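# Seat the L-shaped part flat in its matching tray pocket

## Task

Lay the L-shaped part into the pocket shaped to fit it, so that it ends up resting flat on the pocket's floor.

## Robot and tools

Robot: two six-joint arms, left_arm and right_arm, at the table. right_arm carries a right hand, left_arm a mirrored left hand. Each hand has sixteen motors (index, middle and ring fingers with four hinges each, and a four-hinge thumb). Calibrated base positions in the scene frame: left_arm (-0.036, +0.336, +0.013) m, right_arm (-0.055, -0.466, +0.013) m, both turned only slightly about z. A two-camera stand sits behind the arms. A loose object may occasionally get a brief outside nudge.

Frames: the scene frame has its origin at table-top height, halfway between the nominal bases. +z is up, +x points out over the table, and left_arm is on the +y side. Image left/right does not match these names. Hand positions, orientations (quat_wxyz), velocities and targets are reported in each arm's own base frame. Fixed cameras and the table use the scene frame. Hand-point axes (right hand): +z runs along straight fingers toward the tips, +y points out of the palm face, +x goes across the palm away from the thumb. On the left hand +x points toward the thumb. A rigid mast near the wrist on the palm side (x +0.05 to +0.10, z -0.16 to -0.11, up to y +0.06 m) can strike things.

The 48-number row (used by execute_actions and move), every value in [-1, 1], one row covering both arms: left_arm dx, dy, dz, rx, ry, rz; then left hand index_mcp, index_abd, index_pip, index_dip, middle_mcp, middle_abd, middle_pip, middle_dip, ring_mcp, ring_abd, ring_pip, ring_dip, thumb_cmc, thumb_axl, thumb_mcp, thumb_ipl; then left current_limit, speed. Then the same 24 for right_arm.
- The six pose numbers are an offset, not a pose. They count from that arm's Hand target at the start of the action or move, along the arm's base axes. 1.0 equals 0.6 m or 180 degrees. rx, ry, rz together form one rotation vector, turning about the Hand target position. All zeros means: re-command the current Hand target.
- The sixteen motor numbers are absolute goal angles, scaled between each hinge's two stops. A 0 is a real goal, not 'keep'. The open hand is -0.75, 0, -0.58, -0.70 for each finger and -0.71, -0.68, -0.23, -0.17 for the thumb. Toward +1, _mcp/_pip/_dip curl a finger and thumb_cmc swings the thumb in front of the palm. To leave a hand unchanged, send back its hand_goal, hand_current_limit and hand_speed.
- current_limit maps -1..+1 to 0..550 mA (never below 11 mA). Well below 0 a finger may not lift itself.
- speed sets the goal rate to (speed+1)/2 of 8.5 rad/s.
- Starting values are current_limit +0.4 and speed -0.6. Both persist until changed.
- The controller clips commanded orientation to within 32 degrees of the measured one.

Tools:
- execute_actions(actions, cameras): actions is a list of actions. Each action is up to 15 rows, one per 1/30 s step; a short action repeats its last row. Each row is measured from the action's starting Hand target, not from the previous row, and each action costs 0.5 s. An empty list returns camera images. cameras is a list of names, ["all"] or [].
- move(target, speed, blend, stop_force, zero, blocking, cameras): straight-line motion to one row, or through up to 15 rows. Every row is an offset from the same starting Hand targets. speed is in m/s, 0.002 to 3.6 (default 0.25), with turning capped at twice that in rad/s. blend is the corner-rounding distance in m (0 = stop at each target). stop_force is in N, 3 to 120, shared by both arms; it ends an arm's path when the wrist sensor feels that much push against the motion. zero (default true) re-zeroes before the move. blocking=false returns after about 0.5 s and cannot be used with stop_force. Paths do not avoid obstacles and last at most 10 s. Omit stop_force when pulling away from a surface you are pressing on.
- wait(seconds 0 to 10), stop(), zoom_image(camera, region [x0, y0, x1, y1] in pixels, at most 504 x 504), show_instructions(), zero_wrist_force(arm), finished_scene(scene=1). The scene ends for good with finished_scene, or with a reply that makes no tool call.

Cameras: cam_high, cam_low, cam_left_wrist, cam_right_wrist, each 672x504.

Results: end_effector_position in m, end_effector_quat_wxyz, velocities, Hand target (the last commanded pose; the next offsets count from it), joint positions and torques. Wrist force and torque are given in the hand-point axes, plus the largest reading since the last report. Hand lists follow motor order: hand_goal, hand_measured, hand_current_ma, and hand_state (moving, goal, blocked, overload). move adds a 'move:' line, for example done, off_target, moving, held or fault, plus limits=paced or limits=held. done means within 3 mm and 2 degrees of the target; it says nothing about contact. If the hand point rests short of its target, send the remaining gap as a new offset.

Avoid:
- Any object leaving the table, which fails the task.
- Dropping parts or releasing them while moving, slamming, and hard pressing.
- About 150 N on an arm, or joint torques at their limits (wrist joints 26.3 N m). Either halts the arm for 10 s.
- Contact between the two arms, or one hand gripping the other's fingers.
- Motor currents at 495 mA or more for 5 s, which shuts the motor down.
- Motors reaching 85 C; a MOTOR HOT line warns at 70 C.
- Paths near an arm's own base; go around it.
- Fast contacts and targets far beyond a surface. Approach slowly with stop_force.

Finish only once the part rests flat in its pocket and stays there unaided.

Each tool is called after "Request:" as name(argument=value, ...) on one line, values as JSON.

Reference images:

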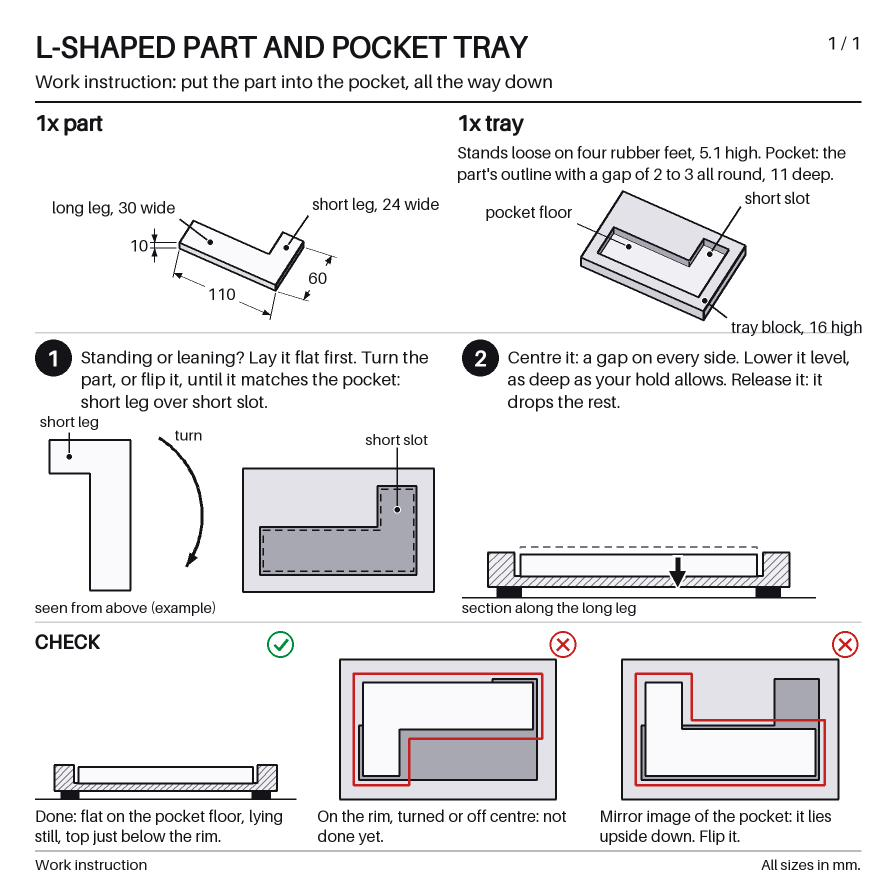

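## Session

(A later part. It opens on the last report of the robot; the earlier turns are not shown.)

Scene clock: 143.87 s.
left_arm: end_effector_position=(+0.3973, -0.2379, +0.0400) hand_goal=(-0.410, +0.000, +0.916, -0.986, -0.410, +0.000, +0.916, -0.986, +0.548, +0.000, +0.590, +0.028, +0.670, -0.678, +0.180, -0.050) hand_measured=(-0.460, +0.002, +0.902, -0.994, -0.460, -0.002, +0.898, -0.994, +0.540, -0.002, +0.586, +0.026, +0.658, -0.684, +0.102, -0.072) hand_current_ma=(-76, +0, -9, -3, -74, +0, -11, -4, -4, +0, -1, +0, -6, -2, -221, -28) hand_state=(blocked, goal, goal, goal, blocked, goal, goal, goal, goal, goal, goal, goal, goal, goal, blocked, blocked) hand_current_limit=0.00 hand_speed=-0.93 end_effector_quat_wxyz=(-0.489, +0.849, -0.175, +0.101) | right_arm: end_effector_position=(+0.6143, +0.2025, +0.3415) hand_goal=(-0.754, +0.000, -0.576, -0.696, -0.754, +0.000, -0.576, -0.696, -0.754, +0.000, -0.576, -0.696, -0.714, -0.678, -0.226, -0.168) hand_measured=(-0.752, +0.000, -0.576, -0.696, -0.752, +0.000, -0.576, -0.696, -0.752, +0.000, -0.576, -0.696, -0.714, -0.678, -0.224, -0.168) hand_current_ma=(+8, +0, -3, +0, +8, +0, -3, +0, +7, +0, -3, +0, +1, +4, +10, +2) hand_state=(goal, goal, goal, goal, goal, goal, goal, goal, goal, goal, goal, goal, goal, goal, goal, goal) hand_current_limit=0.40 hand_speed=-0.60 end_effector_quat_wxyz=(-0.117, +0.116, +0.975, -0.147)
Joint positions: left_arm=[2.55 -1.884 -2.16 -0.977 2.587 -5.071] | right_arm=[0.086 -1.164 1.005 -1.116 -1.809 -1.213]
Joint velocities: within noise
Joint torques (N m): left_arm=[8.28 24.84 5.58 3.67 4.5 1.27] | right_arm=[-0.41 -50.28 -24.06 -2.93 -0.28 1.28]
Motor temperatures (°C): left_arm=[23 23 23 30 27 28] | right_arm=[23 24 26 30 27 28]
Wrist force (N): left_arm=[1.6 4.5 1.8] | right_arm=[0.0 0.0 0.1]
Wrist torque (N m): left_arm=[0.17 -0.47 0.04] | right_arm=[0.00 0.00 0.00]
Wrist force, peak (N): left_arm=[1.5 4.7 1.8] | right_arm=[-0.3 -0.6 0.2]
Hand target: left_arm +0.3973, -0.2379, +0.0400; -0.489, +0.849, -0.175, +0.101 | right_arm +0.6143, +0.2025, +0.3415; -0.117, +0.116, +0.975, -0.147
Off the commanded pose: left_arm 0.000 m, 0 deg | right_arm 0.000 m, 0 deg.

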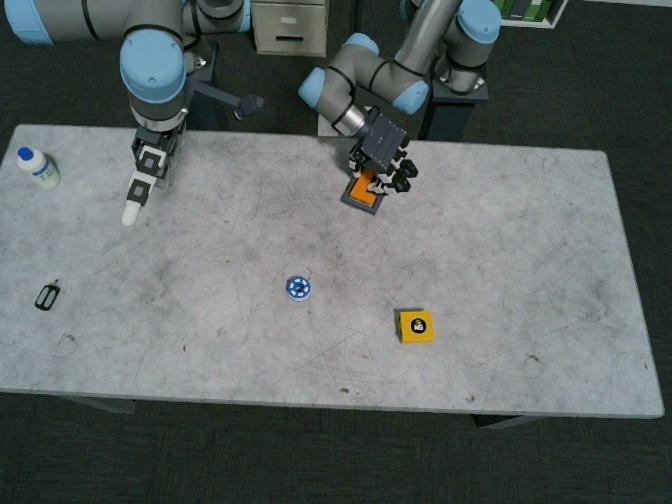

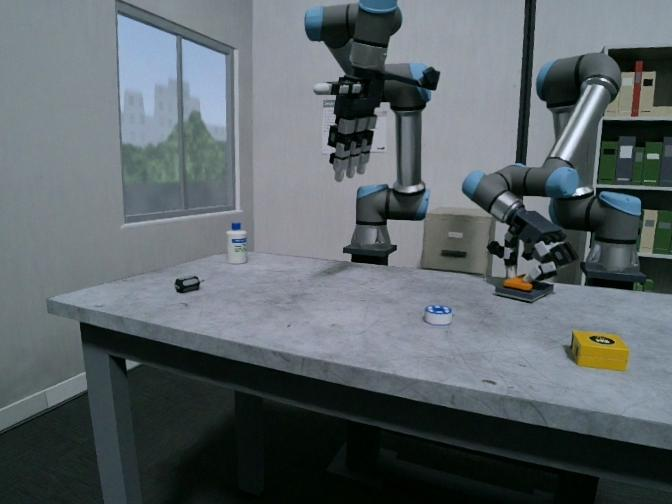

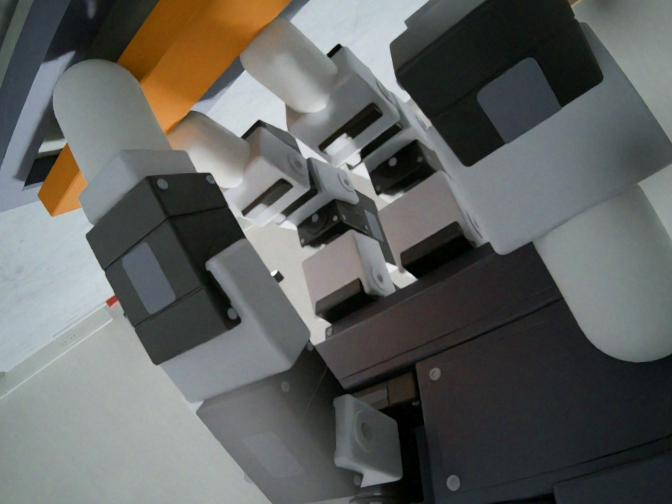

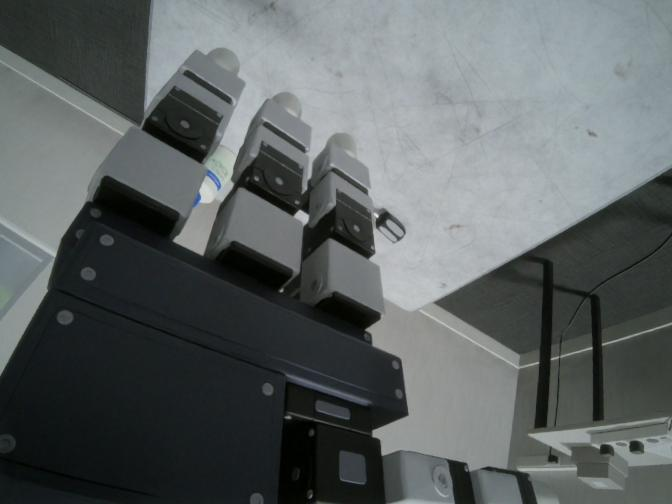

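Request:
move(target=[0,0,-0.01167,0,0,0,-0.41,0,0.916,-0.986,-0.41,0,0.916,-0.986,0.548,0,0.591,0.029,0.67,-0.678,0.18,-0.05,0.0,-0.93,0,0,0,0,0,0,-0.754,0,-0.576,-0.696,-0.754,0,-0.576,-0.696,-0.754,0,-0.576,-0.696,-0.714,-0.678,-0.226,-0.168,0.4,-0.6], speed=0.012, stop_force=4, cameras=["cam_high","cam_low","cam_left_wrist"])

Request:
zoom_image(camera="cam_high", region=[338, 172, 382, 218])

Request:
zoom_image(camera="cam_low", region=[480, 225, 570, 310])

Scene clock: 146.27 s.
left_arm: end_effector_position=(+0.3973, -0.2379, +0.0330) hand_goal=(-0.410, +0.000, +0.916, -0.986, -0.410, +0.000, +0.916, -0.986, +0.548, +0.000, +0.590, +0.028, +0.670, -0.678, +0.180, -0.050) hand_measured=(-0.460, +0.002, +0.902, -0.994, -0.460, -0.002, +0.898, -0.996, +0.540, -0.002, +0.586, +0.026, +0.658, -0.684, +0.102, -0.072) hand_current_ma=(-76, +0, -9, -3, -74, +0, -11, -4, -4, +0, -1, +0, -6, -2, -221, -28) hand_state=(blocked, goal, goal, goal, blocked, goal, goal, goal, goal, goal, goal, goal, goal, goal, blocked, blocked) hand_current_limit=0.00 hand_speed=-0.93 end_effector_quat_wxyz=(-0.489, +0.849, -0.175, +0.101) | right_arm: end_effector_position=(+0.6143, +0.2025, +0.3415) hand_goal=(-0.754, +0.000, -0.576, -0.696, -0.754, +0.000, -0.576, -0.696, -0.754, +0.000, -0.576, -0.696, -0.714, -0.678, -0.226, -0.168) hand_measured=(-0.752, +0.000, -0.576, -0.696, -0.752, +0.000, -0.576, -0.696, -0.752, +0.000, -0.576, -0.696, -0.714, -0.678, -0.224, -0.168) hand_current_ma=(+8, +0, -3, +0, +8, +0, -3, +0, +7, +0, -3, +0, +1, +4, +10, +2) hand_state=(goal, goal, goal, goal, goal, goal, goal, goal, goal, goal, goal, goal, goal, goal, goal, goal) hand_current_limit=0.40 hand_speed=-0.60 end_effector_quat_wxyz=(-0.117, +0.116, +0.975, -0.147)
Joint positions: left_arm=[2.55 -1.9 -2.165 -0.956 2.587 -5.071] | right_arm=[0.086 -1.164 1.005 -1.116 -1.809 -1.213]
Joint torques (N m): left_arm=[8.49 22.58 6.07 3.62 2.88 1.2] | right_arm=[-0.44 -49.91 -24.02 -2.9 -0.41 1.46]
Wrist force (N): left_arm=[1.6 1.6 -0.4] | right_arm=[-0.3 -0.3 0.1]
Wrist torque (N m): left_arm=[0.00 -0.47 0.03] | right_arm=[-0.04 0.02 -0.03]
Wrist force, peak (N): left_arm=[1.4 4.8 1.8] | right_arm=[-0.2 -0.4 0.4]
Hand target: left_arm +0.3973, -0.2379, +0.0330; -0.489, +0.849, -0.175, +0.101 | right_arm +0.6143, +0.2025, +0.3415; -0.117, +0.116, +0.975, -0.147
Off the commanded pose: left_arm 0.000 m, 0 deg | right_arm 0.000 m, 0 deg.
move: done
Images, in order (width x height): cam_high 672x504, cam_low 672x504, cam_left_wrist 672x504.

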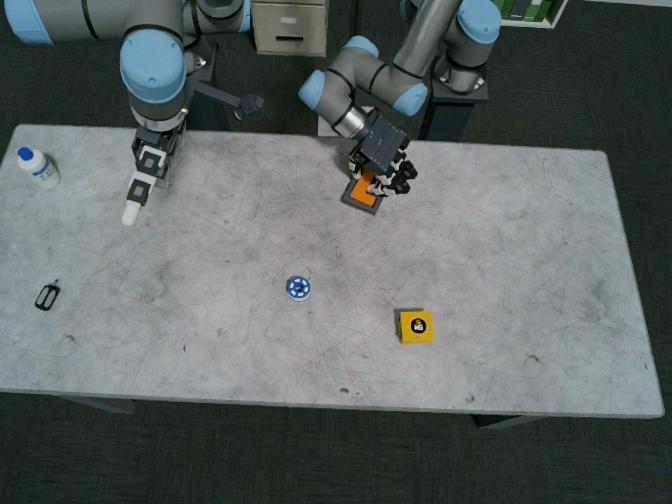

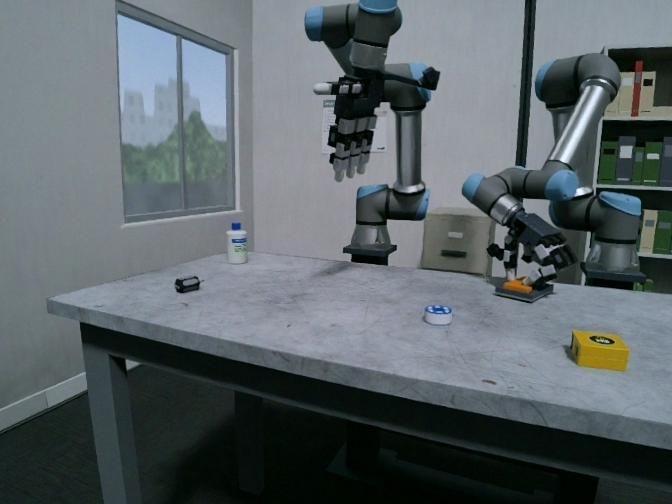

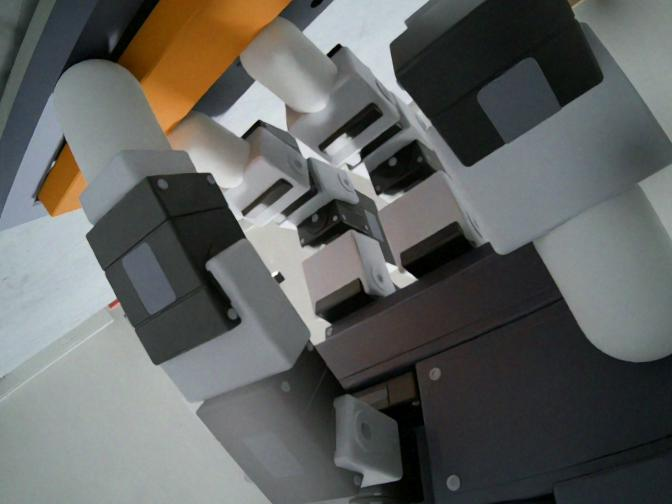

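Scaled by 10.957 from the camera's 672x504 image, which has a finer 960x720 frame.

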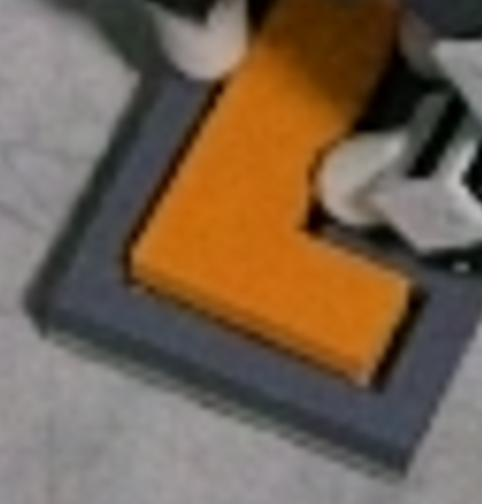

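Scaled by 5.600 from the camera's 672x504 image, which has a finer 960x720 frame.

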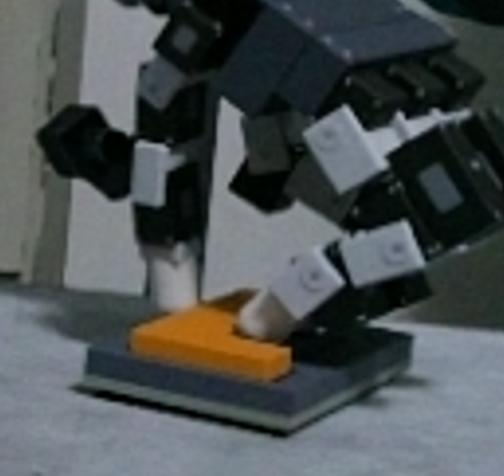

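Request:
zoom_image(camera="cam_left_wrist", region=[0, 60, 200, 240])

Request:
zoom_image(camera="cam_left_wrist", region=[60, 0, 340, 160])

Scaled by 2.520 from the camera's 672x504 image, which has a finer 960x720 frame.

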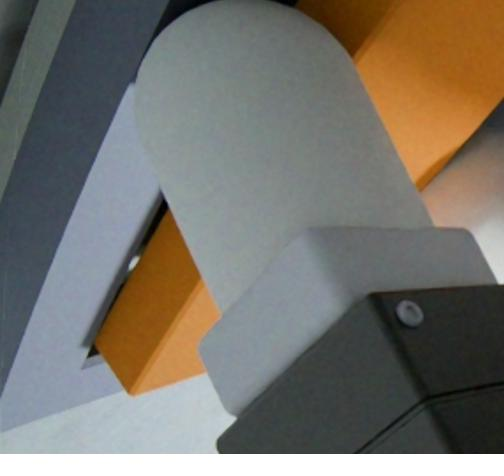

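Scaled by 1.800 from the camera's 672x504 image, which has a finer 960x720 frame.

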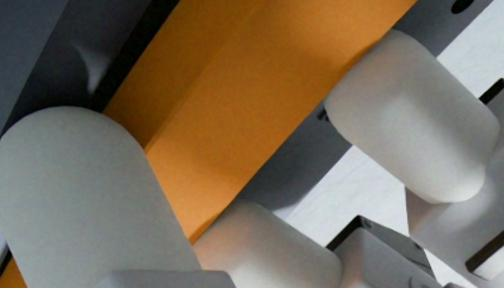

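Request:
execute_actions(actions=[[[0,0,0.00083,0,0,0,-0.41,0,0.916,-0.986,-0.41,0,0.916,-0.986,0.548,0,0.591,0.029,0.67,-0.678,0.18,-0.05,0.0,-0.93,0,0,0,0,0,0,-0.754,0,-0.576,-0.696,-0.754,0,-0.576,-0.696,-0.754,0,-0.576,-0.696,-0.714,-0.678,-0.226,-0.168,0.4,-0.6]],[[0,0,0,0,0,0,-0.427,0,0.911,-0.989,-0.427,0,0.91,-0.989,0.548,0,0.591,0.029,0.67,-0.678,0.154,-0.057,0.0,-0.93,0,0,0,0,0,0,-0.754,0,-0.576,-0.696,-0.754,0,-0.576,-0.696,-0.754,0,-0.576,-0.696,-0.714,-0.678,-0.226,-0.168,0.4,-0.6]]])

Scene clock: 149.80 s.
left_arm: end_effector_position=(+0.3973, -0.2379, +0.0335) hand_goal=(-0.428, +0.000, +0.910, -0.990, -0.428, +0.000, +0.910, -0.990, +0.548, +0.000, +0.590, +0.028, +0.670, -0.678, +0.154, -0.058) hand_measured=(-0.460, +0.002, +0.898, -0.996, -0.458, -0.002, +0.896, -0.996, +0.540, -0.002, +0.586, +0.026, +0.658, -0.684, +0.102, -0.076) hand_current_ma=(-36, +0, -6, -2, -33, +0, -8, -2, -4, +0, -1, +0, -6, -2, -113, -18) hand_state=(blocked, goal, goal, goal, blocked, goal, goal, goal, goal, goal, goal, goal, goal, goal, blocked, goal) hand_current_limit=0.00 hand_speed=-0.93 end_effector_quat_wxyz=(-0.489, +0.849, -0.175, +0.101) | right_arm: end_effector_position=(+0.6143, +0.2025, +0.3415) hand_goal=(-0.754, +0.000, -0.576, -0.696, -0.754, +0.000, -0.576, -0.696, -0.754, +0.000, -0.576, -0.696, -0.714, -0.678, -0.226, -0.168) hand_measured=(-0.752, +0.000, -0.576, -0.696, -0.752, +0.000, -0.576, -0.696, -0.752, +0.000, -0.576, -0.696, -0.714, -0.678, -0.224, -0.168) hand_current_ma=(+8, +0, -3, +0, +8, +0, -3, +0, +7, +0, -3, +0, +1, +4, +10, +2) hand_state=(goal, goal, goal, goal, goal, goal, goal, goal, goal, goal, goal, goal, goal, goal, goal, goal) hand_current_limit=0.40 hand_speed=-0.60 end_effector_quat_wxyz=(-0.117, +0.116, +0.975, -0.147)
Joint positions: left_arm=[2.55 -1.899 -2.164 -0.958 2.587 -5.071] | right_arm=[0.086 -1.164 1.005 -1.116 -1.809 -1.213]
Joint torques (N m): left_arm=[7.71 39.49 25.1 0.18 -0.89 0.09] | right_arm=[0.44 -49.91 -24.02 -2.97 -0.37 1.23]
Wrist force (N): left_arm=[1.7 4.3 1.7] | right_arm=[-0.3 -0.2 -0.1]
Wrist torque (N m): left_arm=[0.16 -0.48 0.04] | right_arm=[-0.03 0.02 -0.03]
Wrist force, peak (N): left_arm=[1.6 4.6 1.6] | right_arm=[-0.6 -0.3 0.1]
Hand target: left_arm +0.3973, -0.2379, +0.0335; -0.489, +0.849, -0.175, +0.101 | right_arm +0.6143, +0.2025, +0.3415; -0.117, +0.116, +0.975, -0.147
Off the commanded pose: left_arm 0.000 m, 0 deg | right_arm 0.000 m, 0 deg.
Step readings (end_effector_position of left_arm | right_arm):
0: (+0.3973, -0.2379, +0.0330) | (+0.6143, +0.2025, +0.3415)
1: (+0.3973, -0.2379, +0.0330) | (+0.6143, +0.2025, +0.3415)
2: (+0.3973, -0.2379, +0.0330) | (+0.6143, +0.2025, +0.3415)
4: (+0.3973, -0.2379, +0.0331) | (+0.6143, +0.2025, +0.3415)
8: (+0.3972, -0.2378, +0.0332) | (+0.6143, +0.2025, +0.3415)
15: (+0.3973, -0.2379, +0.0334) | (+0.6143, +0.2025, +0.3415)
16: (+0.3973, -0.2379, +0.0334) | (+0.6143, +0.2025, +0.3415)
17: (+0.3973, -0.2379, +0.0334) | (+0.6143, +0.2025, +0.3415)
19: (+0.3973, -0.2379, +0.0334) | (+0.6143, +0.2025, +0.3415)
23: (+0.3973, -0.2379, +0.0334) | (+0.6143, +0.2025, +0.3415)
30: (+0.3973, -0.2379, +0.0335) | (+0.6143, +0.2025, +0.3415)

Request:
execute_actions(actions=[[[0,0,0,0,0,0,-0.444,0,0.904,-0.992,-0.444,0,0.902,-0.992,0.548,0,0.591,0.029,0.67,-0.678,0.128,-0.066,0.0,-0.93,0,0,0,0,0,0,-0.754,0,-0.576,-0.696,-0.754,0,-0.576,-0.696,-0.754,0,-0.576,-0.696,-0.714,-0.678,-0.226,-0.168,0.4,-0.6]],[[0,0,0,0,0,0,-0.460,0,0.902,-0.994,-0.460,0,0.898,-0.994,0.548,0,0.591,0.029,0.67,-0.678,0.104,-0.074,0.0,-0.93,0,0,0,0,0,0,-0.754,0,-0.576,-0.696,-0.754,0,-0.576,-0.696,-0.754,0,-0.576,-0.696,-0.714,-0.678,-0.226,-0.168,0.4,-0.6]],[[0,0,0,0,0,0,-0.530,0,0.924,-0.99,-0.530,0,0.924,-0.99,0.548,0,0.591,0.029,0.67,-0.678,0.045,-0.055,0.0,-0.93,0,0,0,0,0,0,-0.754,0,-0.576,-0.696,-0.754,0,-0.576,-0.696,-0.754,0,-0.576,-0.696,-0.714,-0.678,-0.226,-0.168,0.4,-0.6]]], cameras=["cam_high","cam_low","cam_left_wrist"])

Request:
zoom_image(camera="cam_high", region=[338, 172, 382, 218])

Request:
zoom_image(camera="cam_low", region=[480, 225, 570, 310])

Scene clock: 152.03 s.
left_arm: end_effector_position=(+0.3973, -0.2379, +0.0335) hand_goal=(-0.530, +0.000, +0.924, -0.990, -0.530, +0.000, +0.924, -0.990, +0.548, +0.000, +0.590, +0.028, +0.670, -0.678, +0.044, -0.056) hand_measured=(-0.518, +0.002, +0.918, -0.994, -0.520, -0.002, +0.916, -0.994, +0.540, -0.002, +0.586, +0.026, +0.666, -0.680, +0.046, -0.058) hand_current_ma=(+7, +0, -3, -1, +5, +0, -3, -1, -4, +0, -1, +0, -1, -1, +1, -1) hand_state=(goal, goal, goal, goal, goal, goal, goal, goal, goal, goal, goal, goal, goal, goal, goal, goal) hand_current_limit=0.00 hand_speed=-0.93 end_effector_quat_wxyz=(-0.489, +0.849, -0.175, +0.101) | right_arm: end_effector_position=(+0.6143, +0.2025, +0.3415) hand_goal=(-0.754, +0.000, -0.576, -0.696, -0.754, +0.000, -0.576, -0.696, -0.754, +0.000, -0.576, -0.696, -0.714, -0.678, -0.226, -0.168) hand_measured=(-0.752, +0.000, -0.576, -0.696, -0.752, +0.000, -0.576, -0.696, -0.752, +0.000, -0.576, -0.696, -0.714, -0.678, -0.224, -0.168) hand_current_ma=(+8, +0, -3, +0, +8, +0, -3, +0, +7, +0, -3, +0, +1, +4, +10, +2) hand_state=(goal, goal, goal, goal, goal, goal, goal, goal, goal, goal, goal, goal, goal, goal, goal, goal) hand_current_limit=0.40 hand_speed=-0.60 end_effector_quat_wxyz=(-0.117, +0.116, +0.975, -0.147)
Joint positions: left_arm=[2.55 -1.899 -2.164 -0.958 2.587 -5.071] | right_arm=[0.086 -1.164 1.005 -1.116 -1.809 -1.213]
Joint torques (N m): left_arm=[6.24 38.89 24.38 0.12 -0.99 -0.93] | right_arm=[0.14 -49.82 -24.72 -2.92 -0.44 1.12]
Wrist force (N): left_arm=[1.6 4.1 1.7] | right_arm=[0.0 -0.3 -0.1]
Wrist torque (N m): left_arm=[0.12 -0.48 0.05] | right_arm=[-0.02 -0.01 -0.01]
Wrist force, peak (N): left_arm=[1.5 4.6 1.8] | right_arm=[0.2 -0.6 0.1]
Hand target: left_arm +0.3973, -0.2379, +0.0335; -0.489, +0.849, -0.175, +0.101 | right_arm +0.6143, +0.2025, +0.3415; -0.117, +0.116, +0.975, -0.147
Off the commanded pose: left_arm 0.000 m, 0 deg | right_arm 0.000 m, 0 deg.
Step readings (end_effector_position of left_arm | right_arm):
0: (+0.3973, -0.2379, +0.0335) | (+0.6143, +0.2025, +0.3415)
1: (+0.3973, -0.2379, +0.0335) | (+0.6143, +0.2025, +0.3415)
2: (+0.3973, -0.2379, +0.0335) | (+0.6143, +0.2025, +0.3415)
4: (+0.3973, -0.2379, +0.0335) | (+0.6143, +0.2025, +0.3415)
8: (+0.3973, -0.2379, +0.0335) | (+0.6143, +0.2025, +0.3415)
15: (+0.3973, -0.2379, +0.0335) | (+0.6143, +0.2025, +0.3415)
16: (+0.3973, -0.2379, +0.0335) | (+0.6143, +0.2025, +0.3415)
17: (+0.3973, -0.2379, +0.0335) | (+0.6143, +0.2025, +0.3415)
19: (+0.3973, -0.2379, +0.0335) | (+0.6143, +0.2025, +0.3415)
23: (+0.3973, -0.2379, +0.0335) | (+0.6143, +0.2025, +0.3415)
30: (+0.3973, -0.2379, +0.0335) | (+0.6143, +0.2025, +0.3415)
31: (+0.3973, -0.2379, +0.0335) | (+0.6143, +0.2025, +0.3415)
32: (+0.3973, -0.2379, +0.0335) | (+0.6143, +0.2025, +0.3415)
34: (+0.3973, -0.2379, +0.0335) | (+0.6143, +0.2025, +0.3415)
38: (+0.3973, -0.2379, +0.0335) | (+0.6143, +0.2025, +0.3415)
45: (+0.3973, -0.2379, +0.0335) | (+0.6143, +0.2025, +0.3415)
Images, in order (width x height): cam_high 672x504, cam_low 672x504, cam_left_wrist 672x504.

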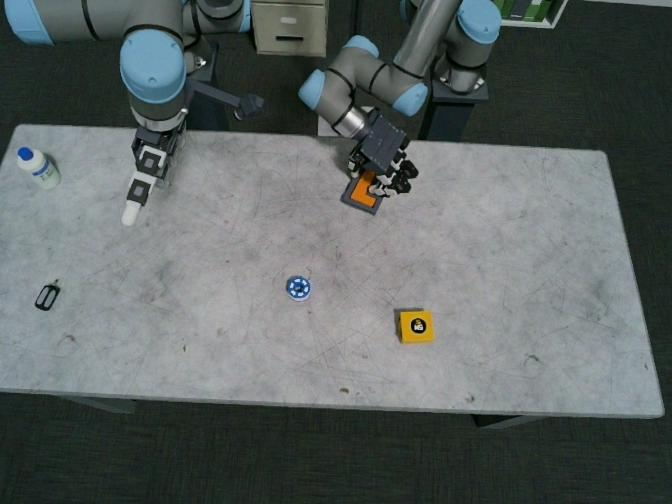

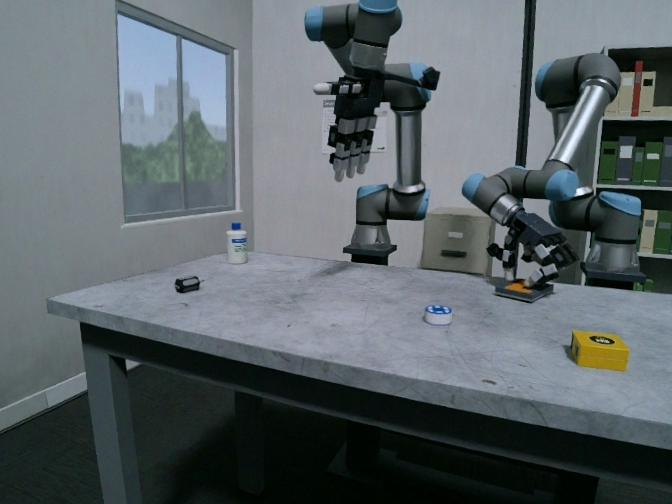

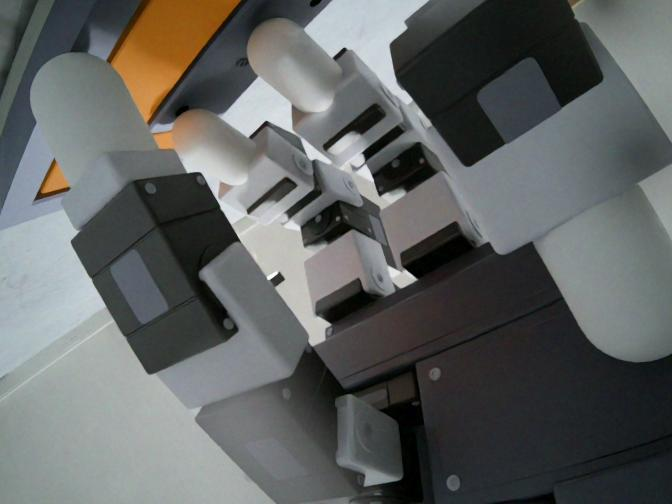

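Scaled by 10.957 from the camera's 672x504 image, which has a finer 960x720 frame.

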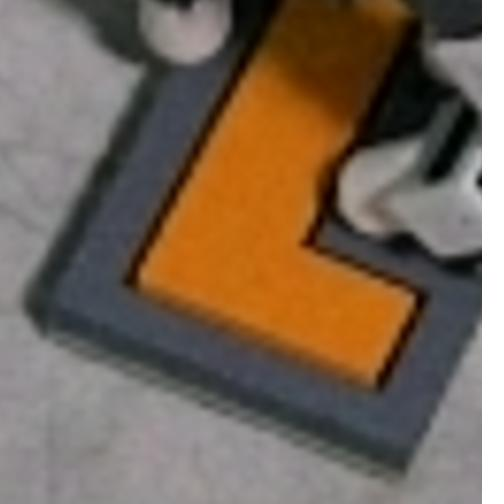

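Scaled by 5.600 from the camera's 672x504 image, which has a finer 960x720 frame.

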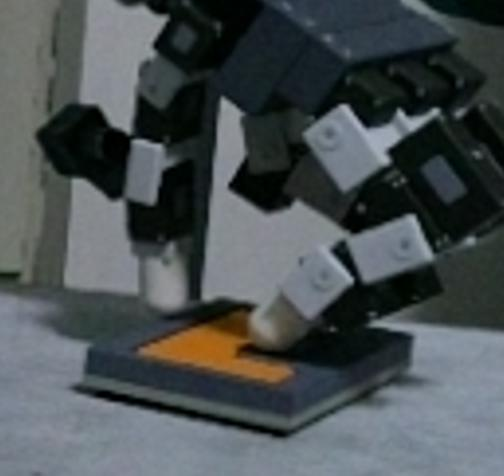

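Request:
move(target=[[0,0,0,0,0,0,-0.63,0,0.959,-0.986,-0.63,0,0.959,-0.986,0.548,0,0.591,0.029,0.67,-0.678,-0.006,-0.017,0.0,-0.93,0,0,0,0,0,0,-0.754,0,-0.576,-0.696,-0.754,0,-0.576,-0.696,-0.754,0,-0.576,-0.696,-0.714,-0.678,-0.226,-0.168,0.4,-0.6],[0,0,0.2,0,0,0,-0.63,0,0.959,-0.986,-0.63,0,0.959,-0.986,0.548,0,0.591,0.029,0.67,-0.678,-0.006,-0.017,0.0,-0.93,0,0,0,0,0,0,-0.754,0,-0.576,-0.696,-0.754,0,-0.576,-0.696,-0.754,0,-0.576,-0.696,-0.714,-0.678,-0.226,-0.168,0.4,-0.6]], speed=0.1, cameras=["cam_high","cam_low","cam_left_wrist"])

Request:
zoom_image(camera="cam_high", region=[338, 172, 382, 218])

Request:
zoom_image(camera="cam_low", region=[480, 225, 570, 310])

Scene clock: 154.93 s.
left_arm: end_effector_position=(+0.3973, -0.2379, +0.1534) hand_goal=(-0.630, +0.000, +0.958, -0.986, -0.630, +0.000, +0.958, -0.986, +0.548, +0.000, +0.590, +0.028, +0.670, -0.678, -0.006, -0.018) hand_measured=(-0.616, +0.002, +0.952, -0.990, -0.618, -0.002, +0.952, -0.990, +0.540, -0.002, +0.586, +0.026, +0.666, -0.680, -0.004, -0.020) hand_current_ma=(+9, +0, -2, -1, +6, +0, -2, -1, -4, +0, -1, +0, -1, -1, +1, -1) hand_state=(goal, goal, goal, goal, goal, goal, goal, goal, goal, goal, goal, goal, goal, goal, goal, goal) hand_current_limit=0.00 hand_speed=-0.93 end_effector_quat_wxyz=(-0.489, +0.849, -0.175, +0.101) | right_arm: end_effector_position=(+0.6143, +0.2025, +0.3415) hand_goal=(-0.754, +0.000, -0.576, -0.696, -0.754, +0.000, -0.576, -0.696, -0.754, +0.000, -0.576, -0.696, -0.714, -0.678, -0.226, -0.168) hand_measured=(-0.752, +0.000, -0.576, -0.696, -0.752, +0.000, -0.576, -0.696, -0.752, +0.000, -0.576, -0.696, -0.714, -0.678, -0.224, -0.168) hand_current_ma=(+8, +0, -3, +0, +8, +0, -3, +0, +7, +0, -3, +0, +1, +4, +10, +2) hand_state=(goal, goal, goal, goal, goal, goal, goal, goal, goal, goal, goal, goal, goal, goal, goal, goal) hand_current_limit=0.40 hand_speed=-0.60 end_effector_quat_wxyz=(-0.117, +0.116, +0.975, -0.147)
Joint positions: left_arm=[2.55 -1.676 -2.039 -1.306 2.587 -5.071] | right_arm=[0.086 -1.164 1.005 -1.116 -1.809 -1.213]
Joint torques (N m): left_arm=[-9.72 33.34 28.35 0.44 0.83 -1.56] | right_arm=[0.02 -49.35 -24.48 -2.95 -0.34 1.24]
Wrist force (N): left_arm=[1.5 4.5 1.8] | right_arm=[-0.1 0.0 0.1]
Wrist torque (N m): left_arm=[0.13 -0.45 0.18] | right_arm=[0.00 0.01 -0.02]
Wrist force, peak (N): left_arm=[1.4 4.7 2.1] | right_arm=[-0.2 -0.5 0.3]
Hand target: left_arm +0.3973, -0.2379, +0.1535; -0.489, +0.849, -0.175, +0.101 | right_arm +0.6143, +0.2025, +0.3415; -0.117, +0.116, +0.975, -0.147
Off the commanded pose: left_arm 0.000 m, 0 deg | right_arm 0.000 m, 0 deg.
move: done
Images, in order (width x height): cam_high 672x504, cam_low 672x504, cam_left_wrist 672x504.

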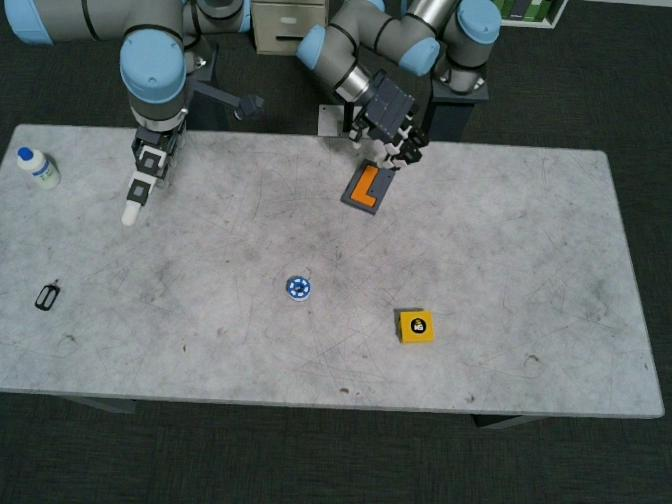

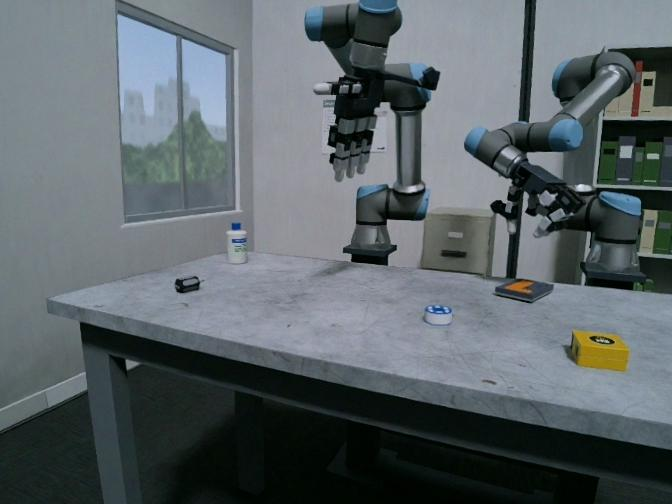

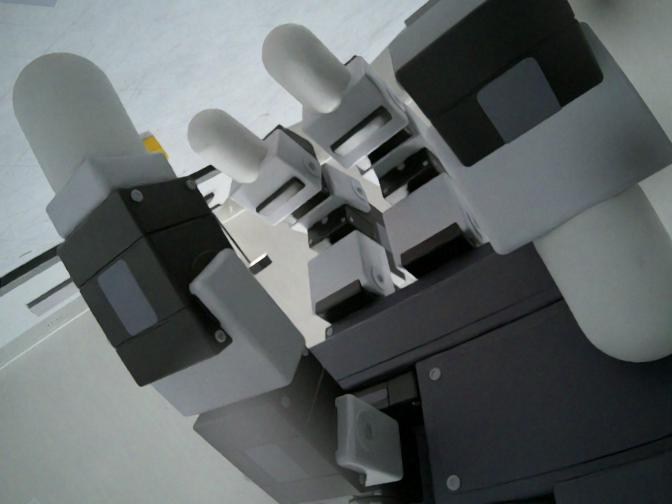

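Scaled by 10.957 from the camera's 672x504 image, which has a finer 960x720 frame.

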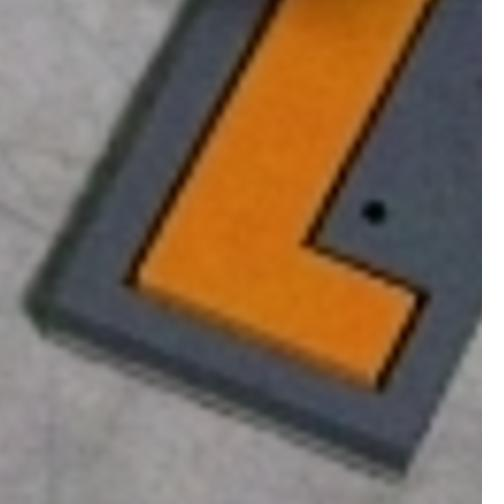

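Scaled by 5.600 from the camera's 672x504 image, which has a finer 960x720 frame.

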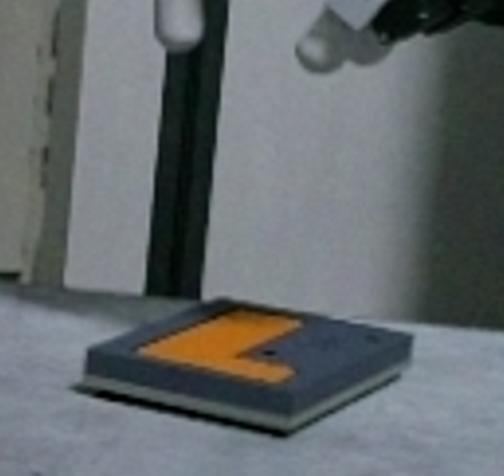

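Request:
zoom_image(camera="cam_high", region=[345, 158, 401, 214])

Request:
zoom_image(camera="cam_low", region=[490, 272, 560, 306])

Scaled by 9.000 from the camera's 672x504 image, which has a finer 960x720 frame.

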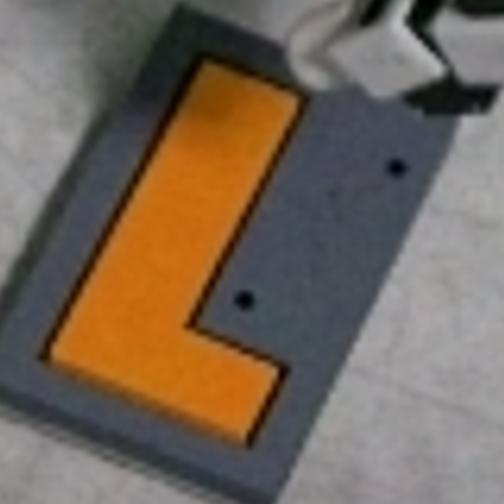

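Scaled by 7.200 from the camera's 672x504 image, which has a finer 960x720 frame.

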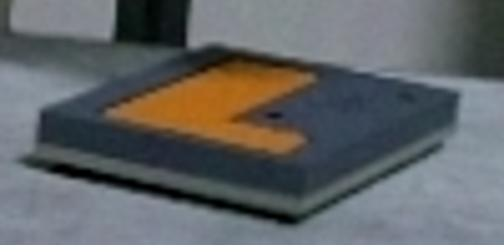

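Request:
finished_scene()

The scene is finished: the task was done.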